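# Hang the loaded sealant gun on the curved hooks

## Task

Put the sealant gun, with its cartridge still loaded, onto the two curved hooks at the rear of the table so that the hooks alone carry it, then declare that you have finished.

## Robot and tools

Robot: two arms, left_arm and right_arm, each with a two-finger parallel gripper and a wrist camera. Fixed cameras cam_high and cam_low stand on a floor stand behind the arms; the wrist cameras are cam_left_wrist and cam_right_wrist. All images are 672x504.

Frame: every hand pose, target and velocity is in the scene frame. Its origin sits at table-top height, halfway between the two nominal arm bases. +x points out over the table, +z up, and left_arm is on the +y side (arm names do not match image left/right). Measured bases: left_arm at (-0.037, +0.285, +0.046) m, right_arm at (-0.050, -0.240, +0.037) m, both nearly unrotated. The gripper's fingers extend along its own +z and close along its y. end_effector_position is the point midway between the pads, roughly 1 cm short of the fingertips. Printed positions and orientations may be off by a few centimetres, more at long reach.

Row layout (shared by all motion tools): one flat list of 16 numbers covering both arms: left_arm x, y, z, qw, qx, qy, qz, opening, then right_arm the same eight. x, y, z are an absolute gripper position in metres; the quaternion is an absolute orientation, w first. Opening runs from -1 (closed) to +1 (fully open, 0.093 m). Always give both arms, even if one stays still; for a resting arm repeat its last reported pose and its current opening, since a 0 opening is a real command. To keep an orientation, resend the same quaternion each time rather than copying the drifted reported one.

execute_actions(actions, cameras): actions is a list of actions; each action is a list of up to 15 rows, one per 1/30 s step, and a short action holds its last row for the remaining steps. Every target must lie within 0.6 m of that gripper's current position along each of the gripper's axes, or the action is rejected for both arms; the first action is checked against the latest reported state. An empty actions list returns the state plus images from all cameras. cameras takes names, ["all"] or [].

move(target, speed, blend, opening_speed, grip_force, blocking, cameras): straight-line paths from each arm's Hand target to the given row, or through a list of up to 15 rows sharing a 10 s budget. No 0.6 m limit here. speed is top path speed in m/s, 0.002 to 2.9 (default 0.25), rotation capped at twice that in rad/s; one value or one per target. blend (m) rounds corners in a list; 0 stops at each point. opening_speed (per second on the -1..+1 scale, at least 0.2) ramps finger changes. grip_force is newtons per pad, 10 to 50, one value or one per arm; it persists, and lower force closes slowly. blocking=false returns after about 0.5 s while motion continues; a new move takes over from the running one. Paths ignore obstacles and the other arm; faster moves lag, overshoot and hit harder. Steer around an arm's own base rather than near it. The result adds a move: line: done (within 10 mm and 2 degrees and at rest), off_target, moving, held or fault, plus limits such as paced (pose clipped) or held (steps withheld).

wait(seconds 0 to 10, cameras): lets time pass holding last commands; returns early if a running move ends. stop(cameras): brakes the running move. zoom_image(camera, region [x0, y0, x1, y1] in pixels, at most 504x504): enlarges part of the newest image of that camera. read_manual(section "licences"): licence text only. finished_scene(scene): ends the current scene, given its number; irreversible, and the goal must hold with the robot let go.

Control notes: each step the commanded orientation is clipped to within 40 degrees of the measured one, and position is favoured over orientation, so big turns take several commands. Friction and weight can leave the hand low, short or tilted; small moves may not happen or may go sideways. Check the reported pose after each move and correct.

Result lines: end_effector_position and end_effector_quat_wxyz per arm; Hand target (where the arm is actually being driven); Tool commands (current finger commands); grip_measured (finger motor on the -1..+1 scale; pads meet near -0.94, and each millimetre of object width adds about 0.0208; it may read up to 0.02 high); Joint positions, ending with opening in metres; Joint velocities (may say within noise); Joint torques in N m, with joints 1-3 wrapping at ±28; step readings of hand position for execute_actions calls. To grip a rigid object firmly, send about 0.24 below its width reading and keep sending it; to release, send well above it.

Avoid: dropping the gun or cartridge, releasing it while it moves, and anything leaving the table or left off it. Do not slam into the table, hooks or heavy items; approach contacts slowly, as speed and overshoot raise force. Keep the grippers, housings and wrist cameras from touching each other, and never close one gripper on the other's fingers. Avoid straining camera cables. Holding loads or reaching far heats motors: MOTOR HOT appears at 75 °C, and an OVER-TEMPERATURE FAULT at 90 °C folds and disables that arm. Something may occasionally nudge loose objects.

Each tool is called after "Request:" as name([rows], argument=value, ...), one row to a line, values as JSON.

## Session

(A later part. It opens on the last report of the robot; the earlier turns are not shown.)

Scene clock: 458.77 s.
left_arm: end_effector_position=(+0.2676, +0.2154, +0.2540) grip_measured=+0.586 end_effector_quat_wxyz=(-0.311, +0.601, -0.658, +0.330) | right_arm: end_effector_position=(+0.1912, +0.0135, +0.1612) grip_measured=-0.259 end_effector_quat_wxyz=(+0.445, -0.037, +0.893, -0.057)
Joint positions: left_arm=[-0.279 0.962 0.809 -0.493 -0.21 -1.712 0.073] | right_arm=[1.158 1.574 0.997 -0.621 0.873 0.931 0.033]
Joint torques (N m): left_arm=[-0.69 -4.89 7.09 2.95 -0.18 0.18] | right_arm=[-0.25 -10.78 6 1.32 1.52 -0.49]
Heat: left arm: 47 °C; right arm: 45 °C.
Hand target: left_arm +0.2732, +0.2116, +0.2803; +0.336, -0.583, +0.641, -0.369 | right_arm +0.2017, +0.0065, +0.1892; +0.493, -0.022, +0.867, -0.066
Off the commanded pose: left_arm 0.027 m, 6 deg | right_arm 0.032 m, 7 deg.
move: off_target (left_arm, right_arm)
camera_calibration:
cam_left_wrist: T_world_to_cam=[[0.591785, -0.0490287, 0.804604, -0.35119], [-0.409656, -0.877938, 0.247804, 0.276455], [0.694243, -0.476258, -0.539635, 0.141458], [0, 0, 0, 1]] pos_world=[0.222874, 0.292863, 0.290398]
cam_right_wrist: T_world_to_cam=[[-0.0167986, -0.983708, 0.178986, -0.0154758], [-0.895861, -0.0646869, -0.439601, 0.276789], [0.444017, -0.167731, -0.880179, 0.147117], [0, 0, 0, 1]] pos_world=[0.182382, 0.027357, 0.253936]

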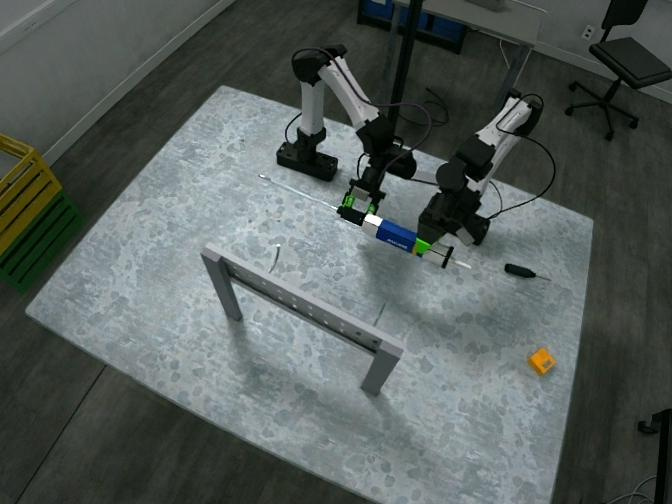

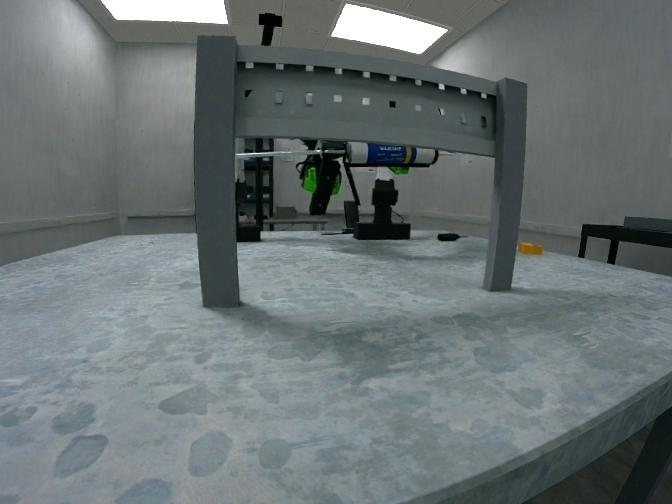

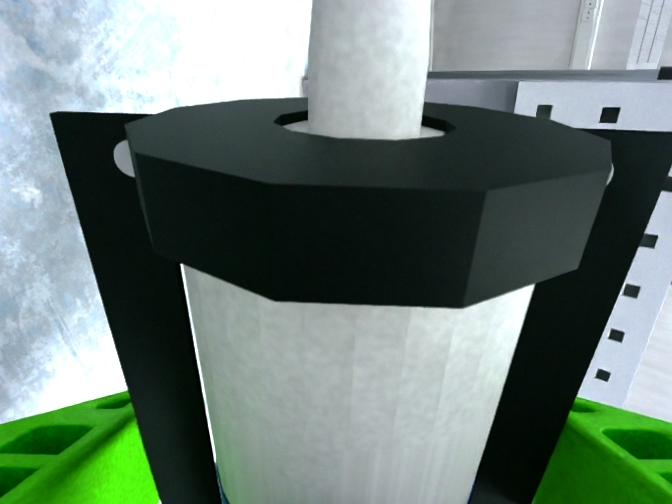

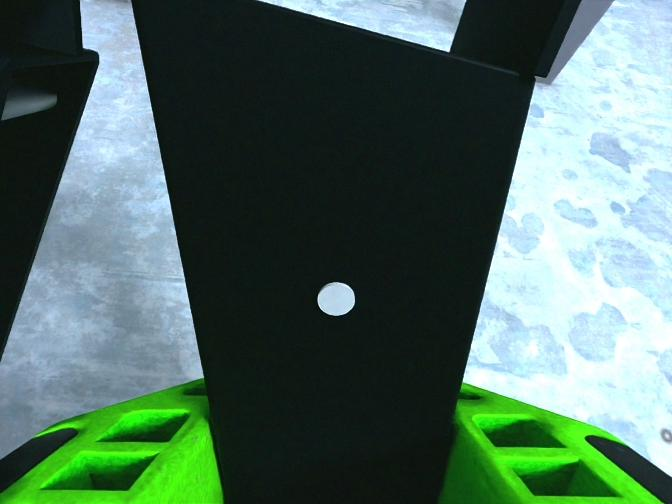

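Request:
move([
  [0.275,0.211,0.32,0.475,-0.475,0.523,-0.523,0.1,0.255,0.002,0.2155,0.701,-0.021,0.707,-0.089,-0.5],
  [0.275,0.211,0.36,0.475,-0.475,0.523,-0.523,0.1,0.255,0.002,0.2555,0.701,-0.021,0.707,-0.089,-0.5],
], speed=0.15, blend=0.02, cameras=["cam_high","cam_low"])

Request:
zoom_image(camera="cam_high", region=[230, 130, 490, 350])

Request:
zoom_image(camera="cam_low", region=[200, 60, 520, 300])

Scene clock: 472.00 s.
left_arm: end_effector_position=(+0.2756, +0.2136, +0.3390) grip_measured=+0.585 end_effector_quat_wxyz=(+0.460, -0.497, +0.527, -0.513) | right_arm: end_effector_position=(+0.2545, +0.0012, +0.2335) grip_measured=-0.259 end_effector_quat_wxyz=(+0.681, -0.040, +0.724, -0.106)
Joint positions: left_arm=[-0.318 0.769 0.562 0.154 -0.292 -1.611 0.073] | right_arm=[1.052 1.593 0.652 0.809 1.178 -0.088 0.033]
Joint torques (N m): left_arm=[-0.38 -1.03 9.18 2.67 0.08 0.43] | right_arm=[0.2 -8.46 6.27 2.64 0.09 -0.63]
Heat: left arm: 44 °C; right arm: 44 °C.
Hand target: left_arm +0.2741, +0.2114, +0.3598; +0.476, -0.476, +0.523, -0.523 | right_arm +0.2547, +0.0012, +0.2550; +0.699, -0.020, +0.709, -0.089
Off the commanded pose: left_arm 0.021 m, 3 deg | right_arm 0.022 m, 4 deg.
move: off_target (left_arm, right_arm)
Images, in order (width x height): cam_high 672x504, cam_low 672x504.

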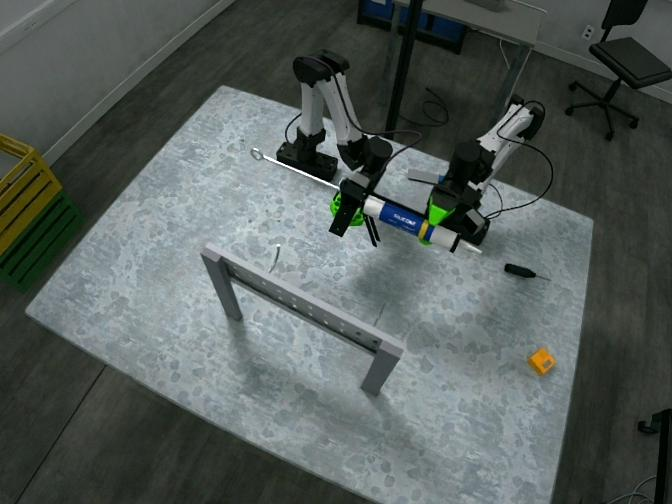

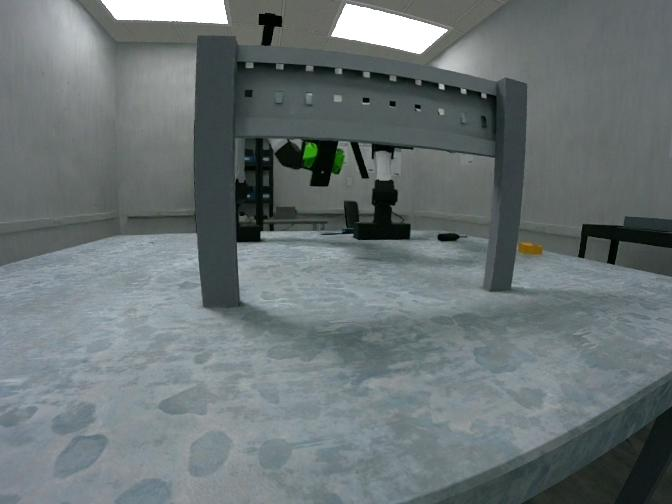

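Scaled by 1.938 from the camera's 672x504 image, which has a finer 960x720 frame.

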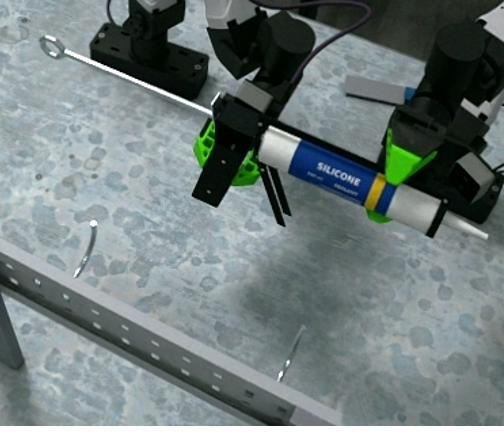

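Scaled by 1.575 from the camera's 672x504 image, which has a finer 960x720 frame.

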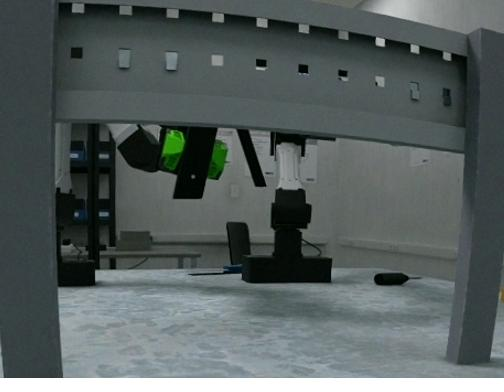

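Request:
move([
  [0.40,0.23,0.37,0.475,-0.475,0.523,-0.523,0.1,0.38,0.021,0.2655,0.701,-0.021,0.707,-0.089,-0.5],
], speed=0.12, cameras=["cam_high","cam_low","cam_left_wrist"])

Request:
zoom_image(camera="cam_high", region=[230, 150, 490, 370])

Request:
zoom_image(camera="cam_low", region=[200, 60, 520, 300])

Scene clock: 505.20 s.
left_arm: end_effector_position=(+0.3938, +0.2321, +0.3362) grip_measured=+0.585 end_effector_quat_wxyz=(-0.451, +0.507, -0.539, +0.499) | right_arm: end_effector_position=(+0.3701, +0.0172, +0.2310) grip_measured=-0.260 end_effector_quat_wxyz=(+0.672, -0.041, +0.733, -0.099)
Joint positions: left_arm=[-0.091 1.29 0.835 0.36 -0.067 -1.597 0.073] | right_arm=[0.792 1.861 0.983 0.752 0.909 -0.102 0.033]
Joint torques (N m): left_arm=[0.35 -5.23 10.09 3.11 0.25 0.31] | right_arm=[-0.43 -9.96 10.03 2.58 0.1 -0.62]
Heat: left arm: 44 °C; right arm: 42 °C.
Hand target: left_arm +0.3973, +0.2303, +0.3695; -0.476, +0.476, -0.524, +0.523 | right_arm +0.3778, +0.0193, +0.2651; +0.700, -0.020, +0.708, -0.089
Off the commanded pose: left_arm 0.034 m, 6 deg | right_arm 0.036 m, 5 deg.
move: off_target (left_arm, right_arm)
camera_calibration:
cam_left_wrist: T_world_to_cam=[[0.103069, 0.0219621, 0.994432, -0.37899], [-0.489374, -0.869266, 0.0699194, 0.41167], [0.865962, -0.493856, -0.0788466, -0.112275], [0, 0, 0, 1]] pos_world=[0.337748, 0.310727, 0.339243]
Images, in order (width x height): cam_high 672x504, cam_low 672x504, cam_left_wrist 672x504.

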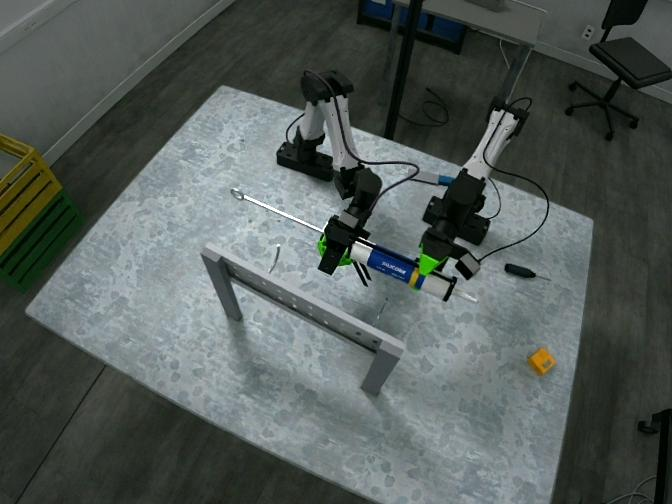

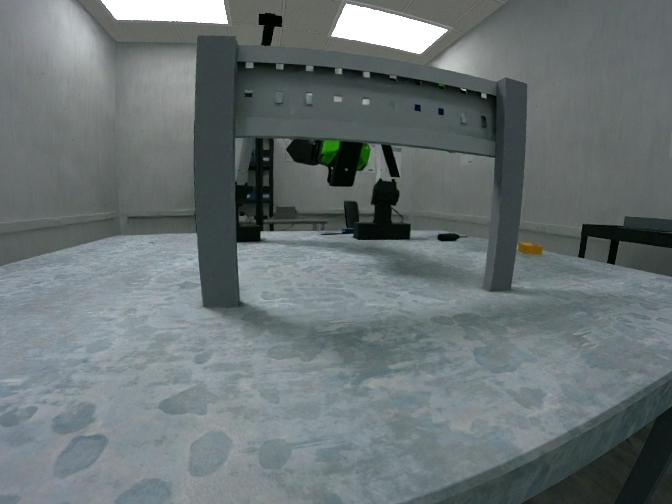

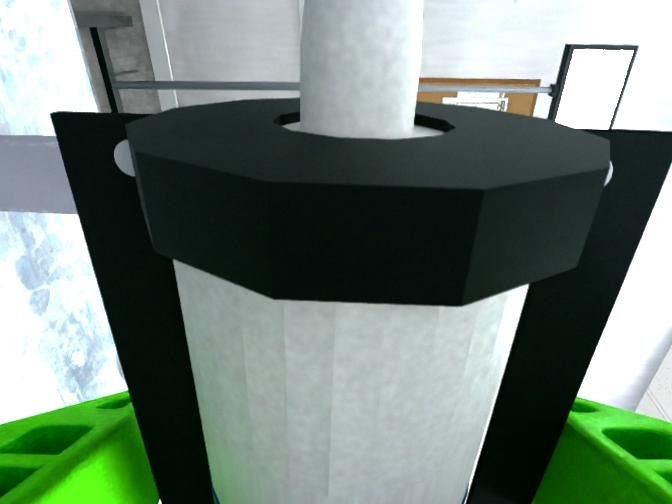

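Scaled by 1.938 from the camera's 672x504 image, which has a finer 960x720 frame.

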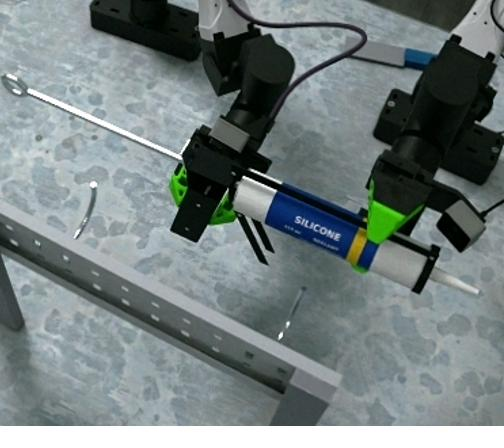

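Scaled by 1.575 from the camera's 672x504 image, which has a finer 960x720 frame.

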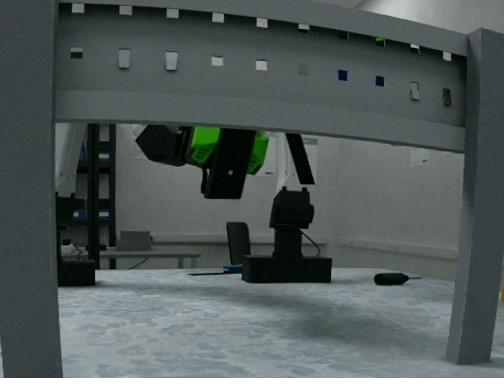

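Request:
move([
  [0.49,0.23,0.385,0.475,-0.475,0.523,-0.523,0.1,0.47,0.021,0.2805,0.701,-0.021,0.707,-0.089,-0.5],
], speed=0.08, cameras=["cam_high","cam_low","cam_left_wrist"])

Request:
zoom_image(camera="cam_high", region=[190, 180, 490, 400])

Request:
zoom_image(camera="cam_low", region=[200, 60, 520, 300])

Scene clock: 514.57 s.
left_arm: end_effector_position=(+0.4836, +0.2349, +0.3471) grip_measured=+0.585 end_effector_quat_wxyz=(-0.453, +0.509, -0.542, +0.492) | right_arm: end_effector_position=(+0.4594, +0.0196, +0.2413) grip_measured=-0.260 end_effector_quat_wxyz=(+0.668, -0.038, +0.737, -0.094)
Joint positions: left_arm=[-0.049 1.628 1.189 0.332 -0.034 -1.584 0.073] | right_arm=[0.645 2.053 1.324 0.604 0.759 -0.105 0.033]
Joint torques (N m): left_arm=[0.02 -9.01 10.3 3.22 0.26 0.21] | right_arm=[-0.39 -12.12 10.92 2.63 0.13 -0.6]
Heat: left arm: 46 °C; right arm: 44 °C.
Hand target: left_arm +0.4865, +0.2305, +0.3844; -0.476, +0.476, -0.524, +0.523 | right_arm +0.4669, +0.0191, +0.2802; +0.700, -0.020, +0.708, -0.089
Off the commanded pose: left_arm 0.039 m, 6 deg | right_arm 0.041 m, 6 deg.
move: off_target (left_arm, right_arm)
camera_calibration:
cam_left_wrist: T_world_to_cam=[[0.114106, 0.0124306, 0.993391, -0.40185], [-0.482264, -0.873511, 0.0663259, 0.456152], [0.868563, -0.486645, -0.0936781, -0.185584], [0, 0, 0, 1]] pos_world=[0.427031, 0.313136, 0.351554]
Images, in order (width x height): cam_high 672x504, cam_low 672x504, cam_left_wrist 672x504.

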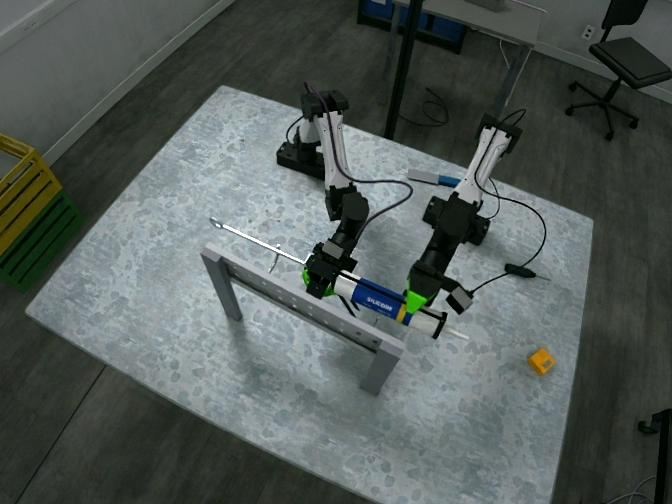

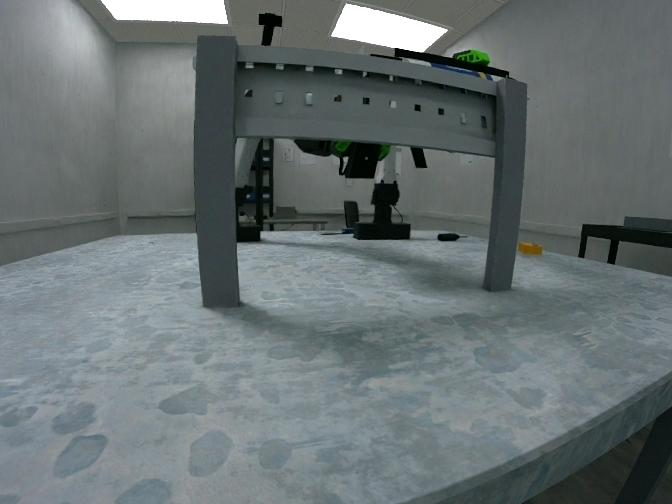

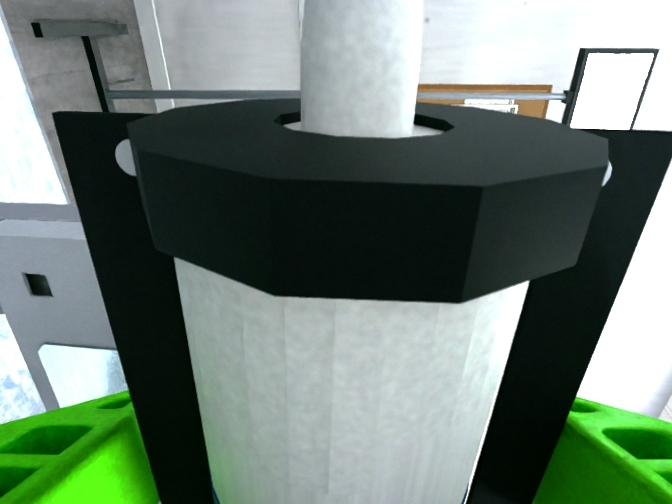

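Scaled by 1.680 from the camera's 672x504 image, which has a finer 960x720 frame.

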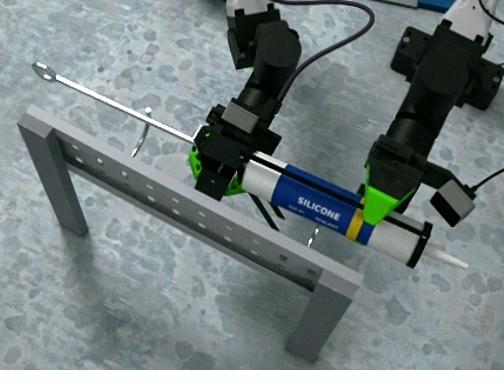

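Scaled by 1.575 from the camera's 672x504 image, which has a finer 960x720 frame.

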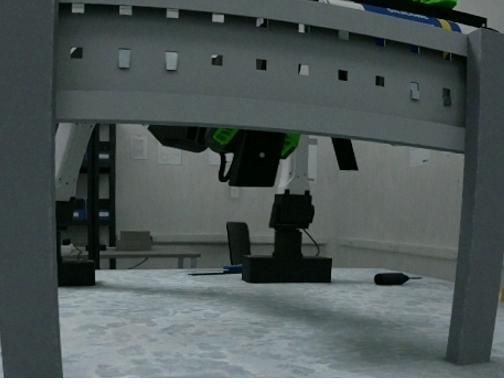

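Request:
move([
  [0.488,0.228,0.32,0.475,-0.475,0.523,-0.523,0.1,0.468,0.021,0.2155,0.701,-0.021,0.707,-0.089,-0.5],
], speed=0.06, cameras=["cam_high","cam_low","cam_left_wrist"])

Request:
zoom_image(camera="cam_high", region=[190, 180, 490, 400])

Request:
zoom_image(camera="cam_low", region=[200, 60, 520, 300])

Scene clock: 526.43 s.
left_arm: end_effector_position=(+0.4855, +0.2391, +0.2941) grip_measured=+0.585 end_effector_quat_wxyz=(-0.459, +0.510, -0.538, +0.489) | right_arm: end_effector_position=(+0.4636, +0.0245, +0.1877) grip_measured=-0.260 end_effector_quat_wxyz=(+0.670, -0.039, +0.736, -0.088)
Joint positions: left_arm=[-0.043 1.698 1.038 0.559 -0.041 -1.58 0.073] | right_arm=[0.645 2.183 1.278 0.788 0.749 -0.103 0.033]
Joint torques (N m): left_arm=[-1.18 -9.54 6.9 3.48 0.28 0.15] | right_arm=[-0.18 -12.96 6.95 2.98 0.27 -0.56]
Heat: left arm: 48 °C; right arm: 47 °C.
Hand target: left_arm +0.4863, +0.2284, +0.3198; -0.475, +0.476, -0.524, +0.522 | right_arm +0.4670, +0.0203, +0.2151; +0.699, -0.020, +0.709, -0.089
Off the commanded pose: left_arm 0.028 m, 6 deg | right_arm 0.028 m, 5 deg.
move: off_target (left_arm, right_arm)
camera_calibration:
cam_left_wrist: T_world_to_cam=[[0.107152, 0.00925418, 0.9942, -0.345627], [-0.471429, -0.879928, 0.0589998, 0.462787], [0.87537, -0.475017, -0.0899234, -0.197408], [0, 0, 0, 1]] pos_world=[0.428011, 0.316646, 0.298566]
Images, in order (width x height): cam_high 672x504, cam_low 672x504, cam_left_wrist 672x504.

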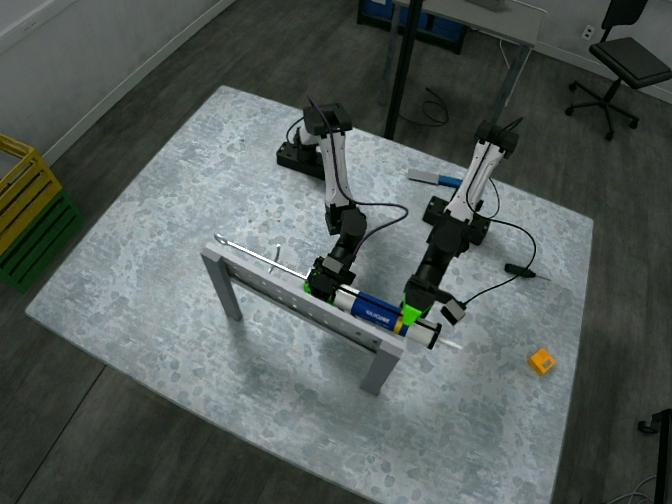

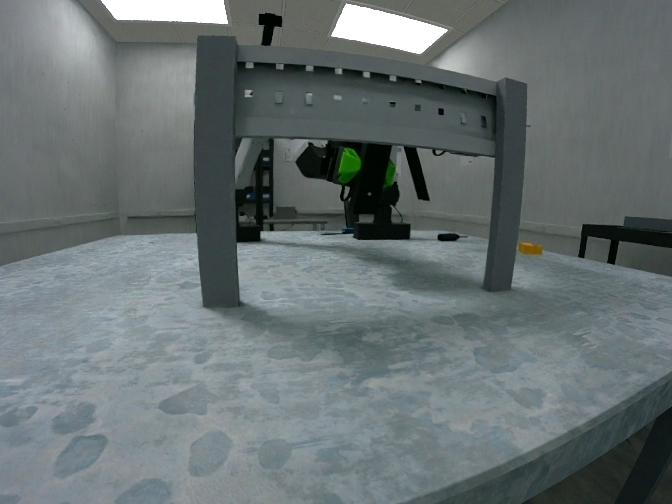

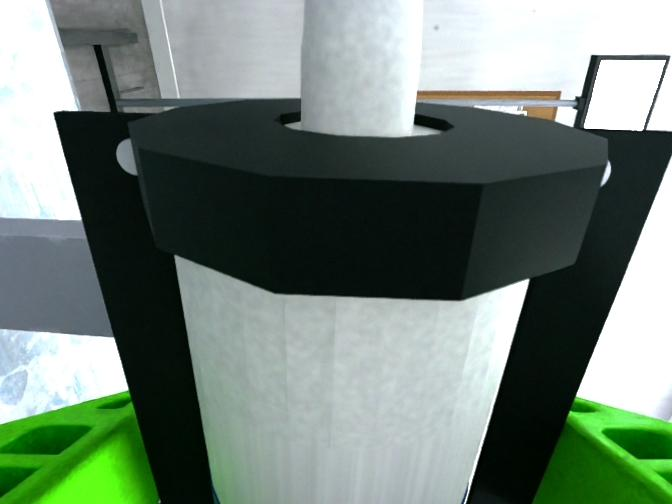

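Scaled by 1.680 from the camera's 672x504 image, which has a finer 960x720 frame.

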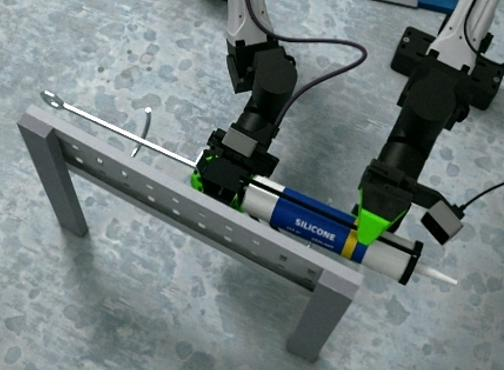

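Scaled by 1.575 from the camera's 672x504 image, which has a finer 960x720 frame.

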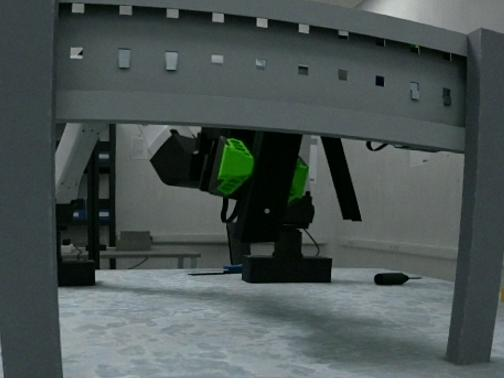

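Request:
move([
  [0.486,0.225,0.275,0.475,-0.475,0.523,-0.523,0.1,0.466,0.018,0.1705,0.701,-0.021,0.707,-0.089,-0.5],
], speed=0.05, cameras=["cam_high","cam_low"])

Request:
zoom_image(camera="cam_high", region=[190, 180, 490, 400])

Request:
zoom_image(camera="cam_low", region=[200, 60, 520, 300])

Scene clock: 534.97 s.
left_arm: end_effector_position=(+0.4837, +0.2349, +0.2713) grip_measured=+0.585 end_effector_quat_wxyz=(+0.474, -0.492, +0.529, -0.504) | right_arm: end_effector_position=(+0.4640, +0.0237, +0.1618) grip_measured=-0.260 end_effector_quat_wxyz=(+0.689, -0.032, +0.718, -0.087)
Joint positions: left_arm=[-0.052 1.759 0.946 0.77 -0.041 -1.568 0.073] | right_arm=[0.645 2.282 1.251 0.984 0.757 -0.138 0.033]
Joint torques (N m): left_arm=[-1.13 -7.45 5.82 3.22 0.18 0.04] | right_arm=[-0.36 -12.49 5.3 2.51 0.11 -0.22]
Heat: left arm: 47 °C; right arm: 47 °C.
Hand target: left_arm +0.4854, +0.2251, +0.2751; +0.475, -0.476, +0.524, -0.523 | right_arm +0.4659, +0.0180, +0.1704; +0.701, -0.021, +0.708, -0.089
Off the commanded pose: left_arm 0.011 m, 3 deg | right_arm 0.011 m, 2 deg.
move: off_target (left_arm, right_arm)
Images, in order (width x height): cam_high 672x504, cam_low 672x504.

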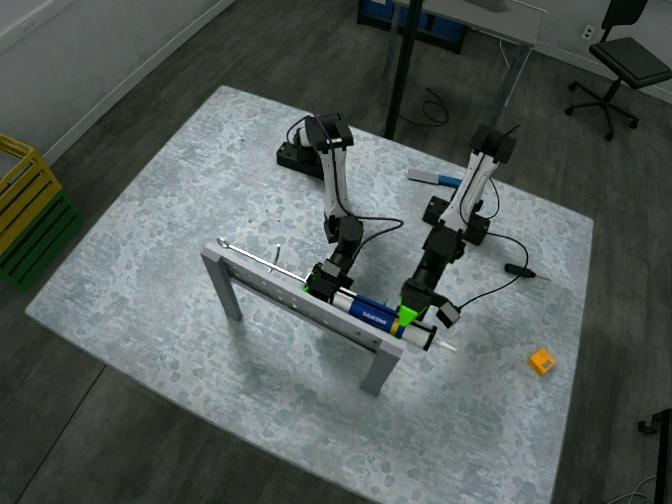

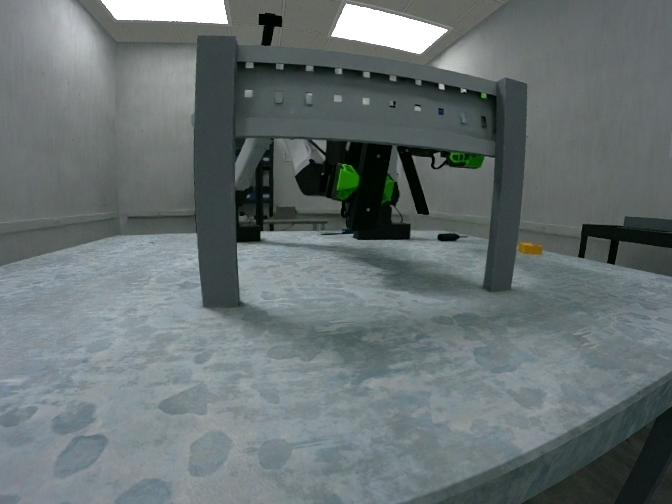

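Scaled by 1.680 from the camera's 672x504 image, which has a finer 960x720 frame.

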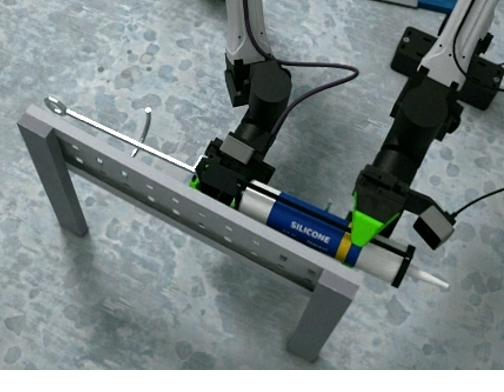

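Scaled by 1.575 from the camera's 672x504 image, which has a finer 960x720 frame.

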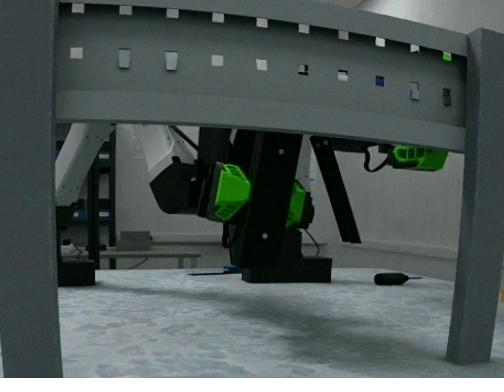

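Request:
move([
  [0.486,0.225,0.25,0.475,-0.475,0.523,-0.523,0.1,0.466,0.018,0.14,0.701,-0.021,0.707,-0.089,-0.5],
], speed=0.04, cameras=["cam_high","cam_low"])

Request:
zoom_image(camera="cam_high", region=[190, 180, 490, 400])

Request:
zoom_image(camera="cam_low", region=[200, 60, 520, 300])

Scene clock: 543.60 s.
left_arm: end_effector_position=(+0.4826, +0.2292, +0.2706) grip_measured=+0.585 end_effector_quat_wxyz=(+0.490, -0.464, +0.520, -0.523) | right_arm: end_effector_position=(+0.4657, +0.0204, +0.1561) grip_measured=-0.260 end_effector_quat_wxyz=(+0.712, -0.018, +0.696, -0.087)
Joint positions: left_arm=[-0.058 1.799 0.91 0.918 -0.026 -1.547 0.073] | right_arm=[0.641 2.348 1.252 1.136 0.767 -0.177 0.033]
Joint torques (N m): left_arm=[-0.58 -5.41 5.01 2.81 -0.02 -0.16] | right_arm=[-0.12 -10.62 4.59 1.74 -0.04 0.2]
Heat: left arm: 46 °C; right arm: 47 °C.
Hand target: left_arm +0.4851, +0.2251, +0.2502; +0.475, -0.476, +0.524, -0.523 | right_arm +0.4656, +0.0179, +0.1402; +0.701, -0.021, +0.707, -0.089
Off the commanded pose: left_arm 0.021 m, 2 deg | right_arm 0.016 m, 2 deg.
move: off_target (left_arm, right_arm)
Images, in order (width x height): cam_high 672x504, cam_low 672x504.

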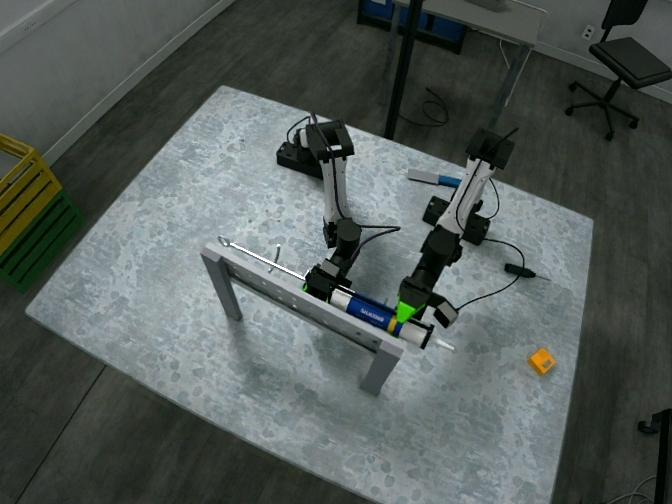

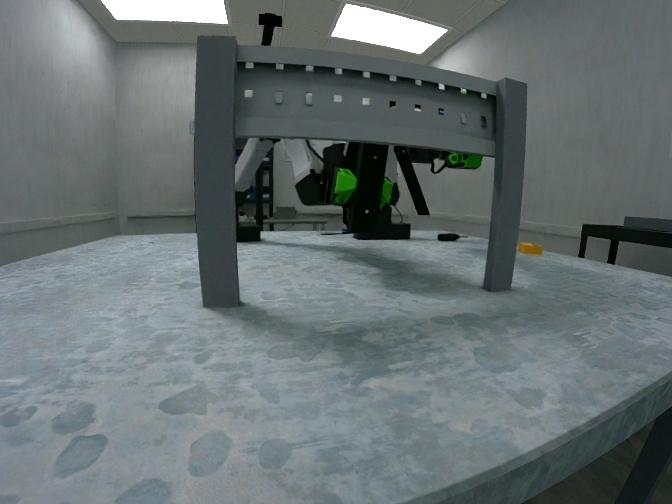

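Scaled by 1.680 from the camera's 672x504 image, which has a finer 960x720 frame.

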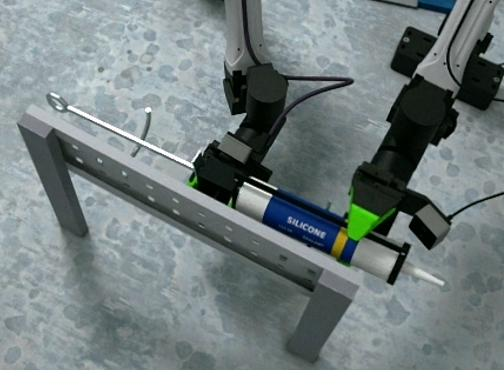

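Scaled by 1.575 from the camera's 672x504 image, which has a finer 960x720 frame.

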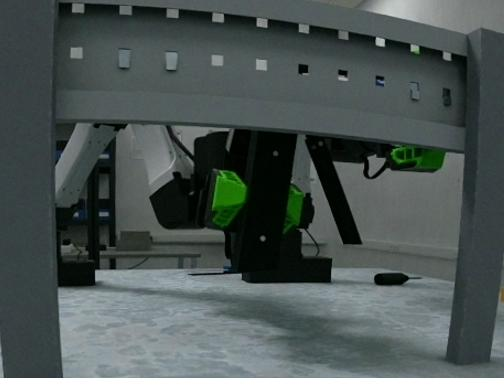

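Request:
move([
  [0.486,0.225,0.25,0.475,-0.475,0.523,-0.523,0.1,0.466,0.018,0.115,0.701,-0.021,0.707,-0.089,-0.5],
], speed=0.03, cameras=["cam_high","cam_low"])

Request:
zoom_image(camera="cam_high", region=[190, 180, 490, 400])

Scene clock: 550.43 s.
left_arm: end_effector_position=(+0.4820, +0.2292, +0.2726) grip_measured=+0.585 end_effector_quat_wxyz=(+0.505, -0.449, +0.523, -0.519) | right_arm: end_effector_position=(+0.4678, +0.0212, +0.1487) grip_measured=-0.260 end_effector_quat_wxyz=(+0.724, -0.002, +0.685, -0.077)
Joint positions: left_arm=[-0.058 1.806 0.903 0.952 -0.025 -1.506 0.073] | right_arm=[0.641 2.403 1.273 1.216 0.772 -0.169 0.033]
Joint torques (N m): left_arm=[-0.62 -6.15 5.46 2.43 -0.03 -0.52] | right_arm=[-0.09 -9.18 3.04 1.59 -0.12 0.13]
Heat: left arm: 45 °C; right arm: 46 °C.
Hand target: left_arm +0.4849, +0.2252, +0.2503; +0.476, -0.475, +0.524, -0.523 | right_arm +0.4648, +0.0173, +0.1157; +0.701, -0.021, +0.707, -0.089
Off the commanded pose: left_arm 0.023 m, 5 deg | right_arm 0.034 m, 4 deg.
move: off_target (left_arm, right_arm)
Images, in order (width x height): cam_high 672x504, cam_low 672x504.

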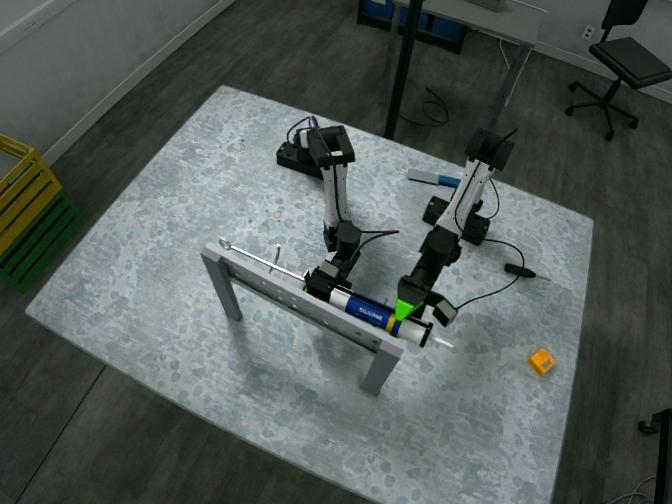

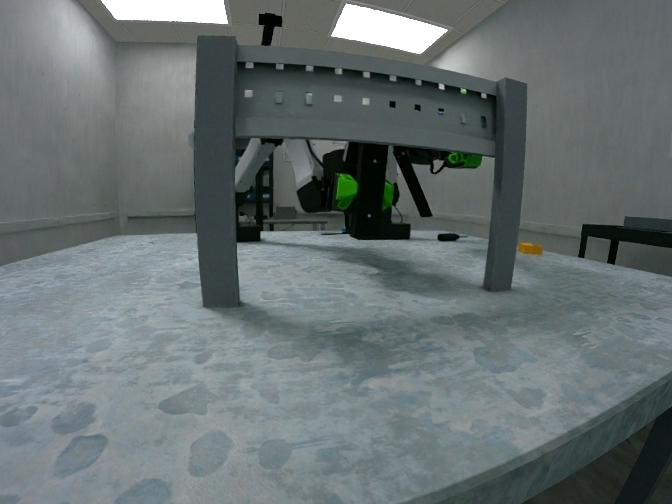

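Scaled by 1.680 from the camera's 672x504 image, which has a finer 960x720 frame.

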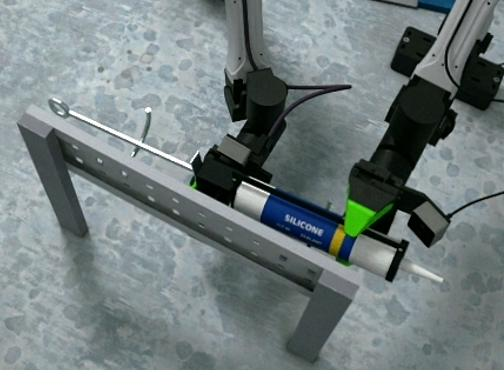

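Request:
move([
  [0.486,0.225,0.262,0.475,-0.475,0.523,-0.523,0.1,0.466,0.018,0.09,0.701,-0.021,0.707,-0.089,-0.5],
], speed=0.03, cameras=["cam_high","cam_low"])

Request:
zoom_image(camera="cam_high", region=[190, 180, 490, 400])

Scene clock: 559.60 s.
left_arm: end_effector_position=(+0.4819, +0.2278, +0.2729) grip_measured=+0.585 end_effector_quat_wxyz=(+0.509, -0.444, +0.527, -0.516) | right_arm: end_effector_position=(+0.4682, +0.0217, +0.1447) grip_measured=-0.260 end_effector_quat_wxyz=(+0.739, +0.006, +0.670, -0.071)
Joint positions: left_arm=[-0.06 1.806 0.903 0.953 -0.025 -1.49 0.073] | right_arm=[0.641 2.453 1.288 1.308 0.771 -0.187 0.033]
Joint torques (N m): left_arm=[-0.43 -8.62 6.9 1.98 -0.03 -0.65] | right_arm=[-0.06 -7.1 2.09 1.24 -0.11 0.29]
Heat: left arm: 43 °C; right arm: 45 °C.
Hand target: left_arm +0.4854, +0.2250, +0.2622; +0.477, -0.474, +0.523, -0.523 | right_arm +0.4628, +0.0159, +0.0917; +0.701, -0.021, +0.707, -0.090
Off the commanded pose: left_arm 0.012 m, 5 deg | right_arm 0.055 m, 7 deg.
move: off_target (left_arm, right_arm)
Images, in order (width x height): cam_high 672x504, cam_low 672x504.

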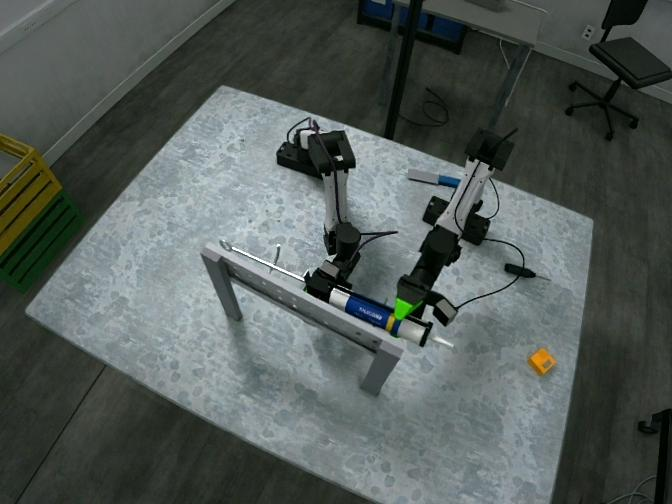

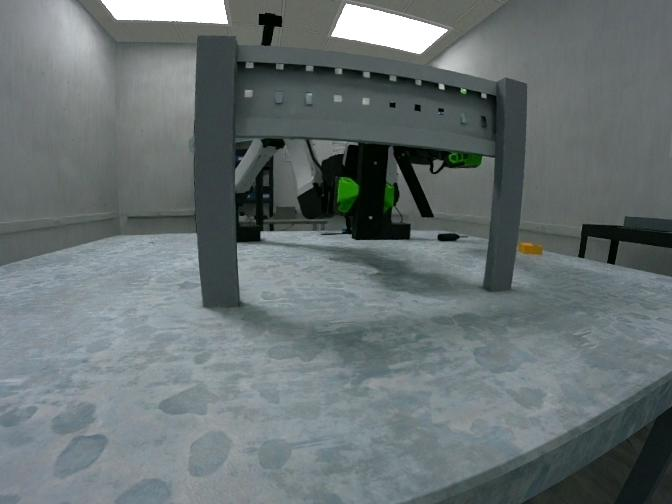

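Scaled by 1.680 from the camera's 672x504 image, which has a finer 960x720 frame.

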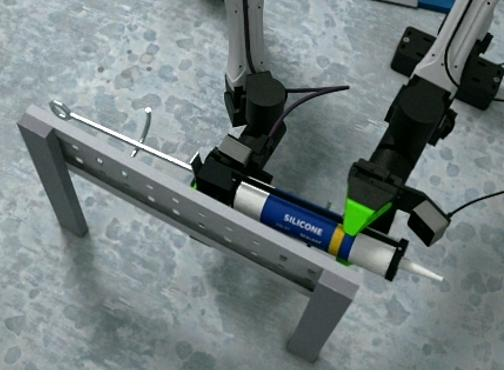

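Request:
move([
  [0.482,0.228,0.273,0.505,-0.448,0.525,-0.519,0.1,0.466,0.02,0.115,0.71,-0.01,0.70,-0.08,-0.5],
  [0.482,0.228,0.273,0.505,-0.448,0.525,-0.519,1,0.466,0.02,0.115,0.71,-0.01,0.70,-0.08,-0.5],
], speed=0.03, opening_speed=0.3, cameras=["cam_high","cam_low","cam_left_wrist"])

Request:
zoom_image(camera="cam_high", region=[190, 180, 490, 400])

Scene clock: 573.40 s.
left_arm: end_effector_position=(+0.4818, +0.2278, +0.2737) grip_measured=+1.000 end_effector_quat_wxyz=(+0.508, -0.444, +0.525, -0.518) | right_arm: end_effector_position=(+0.4683, +0.0218, +0.1449) grip_measured=-0.260 end_effector_quat_wxyz=(+0.739, +0.006, +0.670, -0.071)
Joint positions: left_arm=[-0.06 1.806 0.903 0.957 -0.025 -1.496 0.093] | right_arm=[0.641 2.453 1.289 1.308 0.771 -0.187 0.033]
Joint torques (N m): left_arm=[0.1 -9.8 5.85 2.48 0.03 -0.01] | right_arm=[0.23 -11.78 2.59 1.04 -0.06 0.37]
Heat: left arm: 44 °C; right arm: 46 °C.
Hand target: left_arm +0.4820, +0.2280, +0.2732; +0.505, -0.448, +0.525, -0.519 | right_arm +0.4648, +0.0192, +0.1154; +0.711, -0.010, +0.699, -0.081
Off the commanded pose: left_arm 0.001 m, 1 deg | right_arm 0.030 m, 5 deg.
move: off_target (right_arm)
camera_calibration:
cam_left_wrist: T_world_to_cam=[[-0.0527942, -0.0577486, 0.996934, -0.233293], [-0.50065, -0.862266, -0.0764605, 0.499323], [0.864038, -0.503152, 0.0166108, -0.218688], [0, 0, 0, 1]] pos_world=[0.426624, 0.307044, 0.274389]
Images, in order (width x height): cam_high 672x504, cam_low 672x504, cam_left_wrist 672x504.

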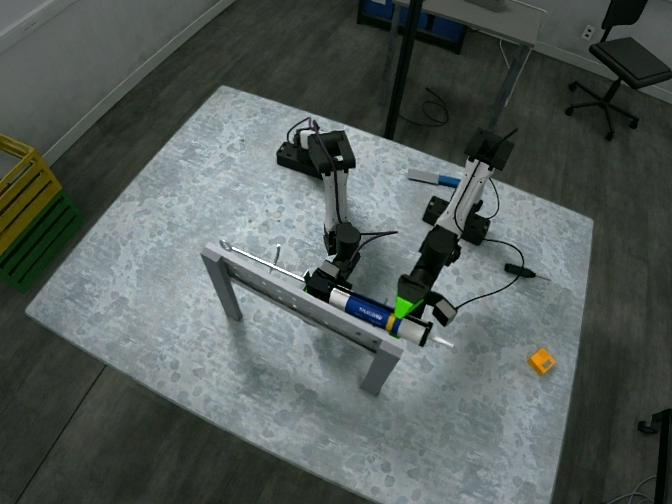

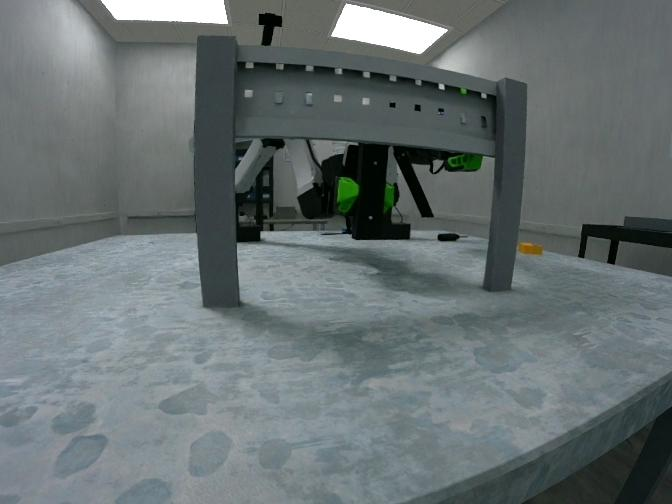

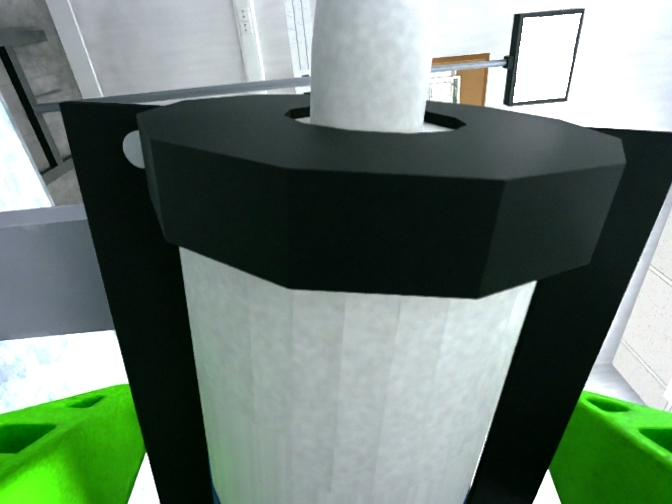

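Scaled by 1.680 from the camera's 672x504 image, which has a finer 960x720 frame.

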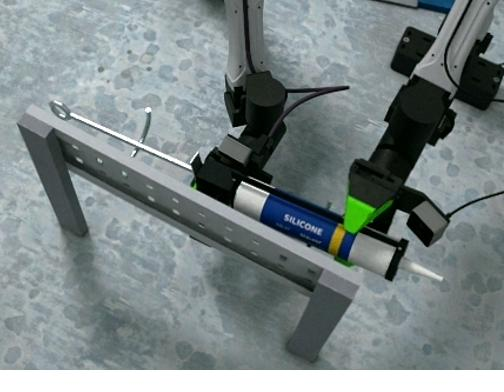

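Request:
move([
  [0.36,0.235,0.275,0.505,-0.448,0.525,-0.519,1,0.466,0.02,0.115,0.71,-0.01,0.70,-0.08,-0.5],
], speed=0.08, cameras=["cam_high","cam_low","cam_left_wrist"])

Request:
zoom_image(camera="cam_high", region=[190, 180, 490, 400])

Scene clock: 581.77 s.
left_arm: end_effector_position=(+0.3637, +0.2349, +0.2732) grip_measured=+1.000 end_effector_quat_wxyz=(+0.505, -0.445, +0.528, -0.518) | right_arm: end_effector_position=(+0.4684, +0.0220, +0.1451) grip_measured=-0.260 end_effector_quat_wxyz=(+0.739, +0.006, +0.670, -0.070)
Joint positions: left_arm=[-0.085 1.354 0.451 0.95 -0.043 -1.496 0.093] | right_arm=[0.641 2.453 1.289 1.308 0.77 -0.186 0.033]
Joint torques (N m): left_arm=[-0.51 -6.86 5.05 2.42 -0.14 0.01] | right_arm=[0.21 -11.79 2.5 1.02 -0.05 0.35]
Heat: left arm: 45 °C; right arm: 47 °C.
Hand target: left_arm +0.3601, +0.2351, +0.2748; +0.505, -0.448, +0.525, -0.519 | right_arm +0.4648, +0.0192, +0.1154; +0.711, -0.010, +0.699, -0.081
Off the commanded pose: left_arm 0.004 m, 1 deg | right_arm 0.030 m, 5 deg.
move: off_target (right_arm)
camera_calibration:
cam_left_wrist: T_world_to_cam=[[-0.0462671, -0.0574766, 0.997274, -0.241064], [-0.506497, -0.859145, -0.0730139, 0.446728], [0.860999, -0.508495, 0.0106384, -0.108967], [0, 0, 0, 1]] pos_world=[0.308934, 0.314539, 0.274184]
Images, in order (width x height): cam_high 672x504, cam_low 672x504, cam_left_wrist 672x504.

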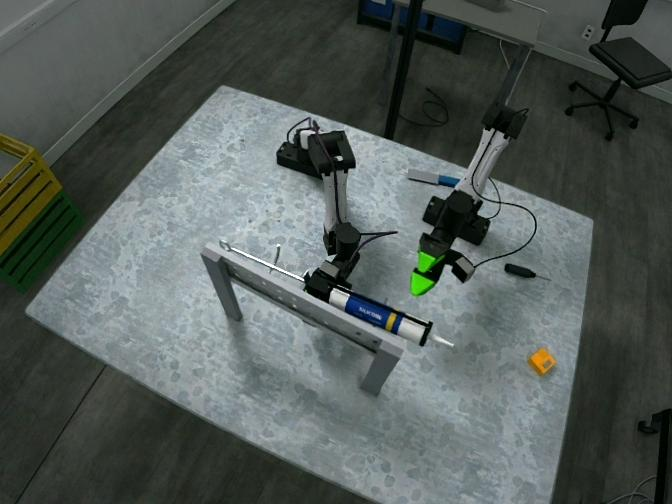

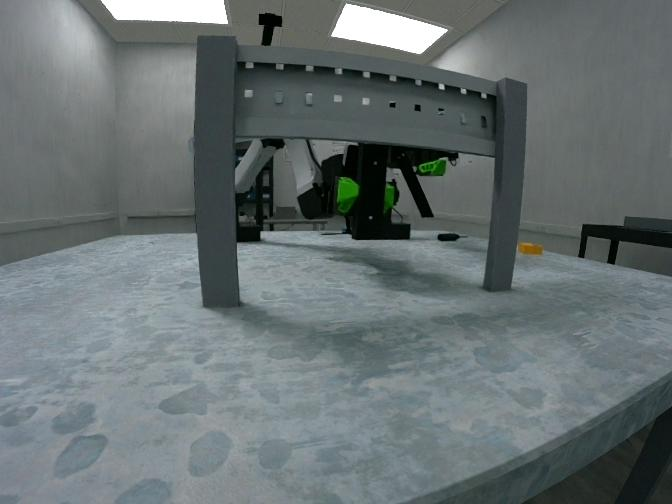

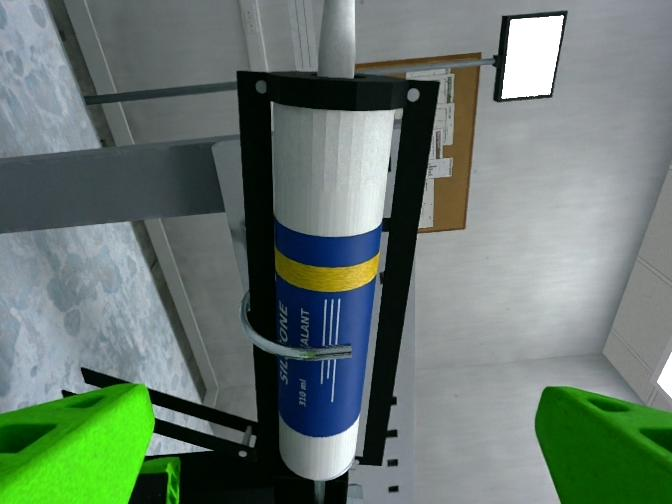

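Scaled by 1.680 from the camera's 672x504 image, which has a finer 960x720 frame.

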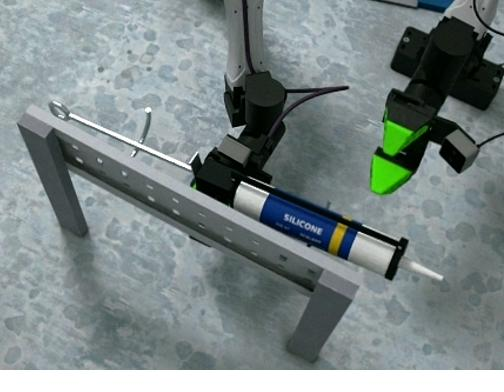

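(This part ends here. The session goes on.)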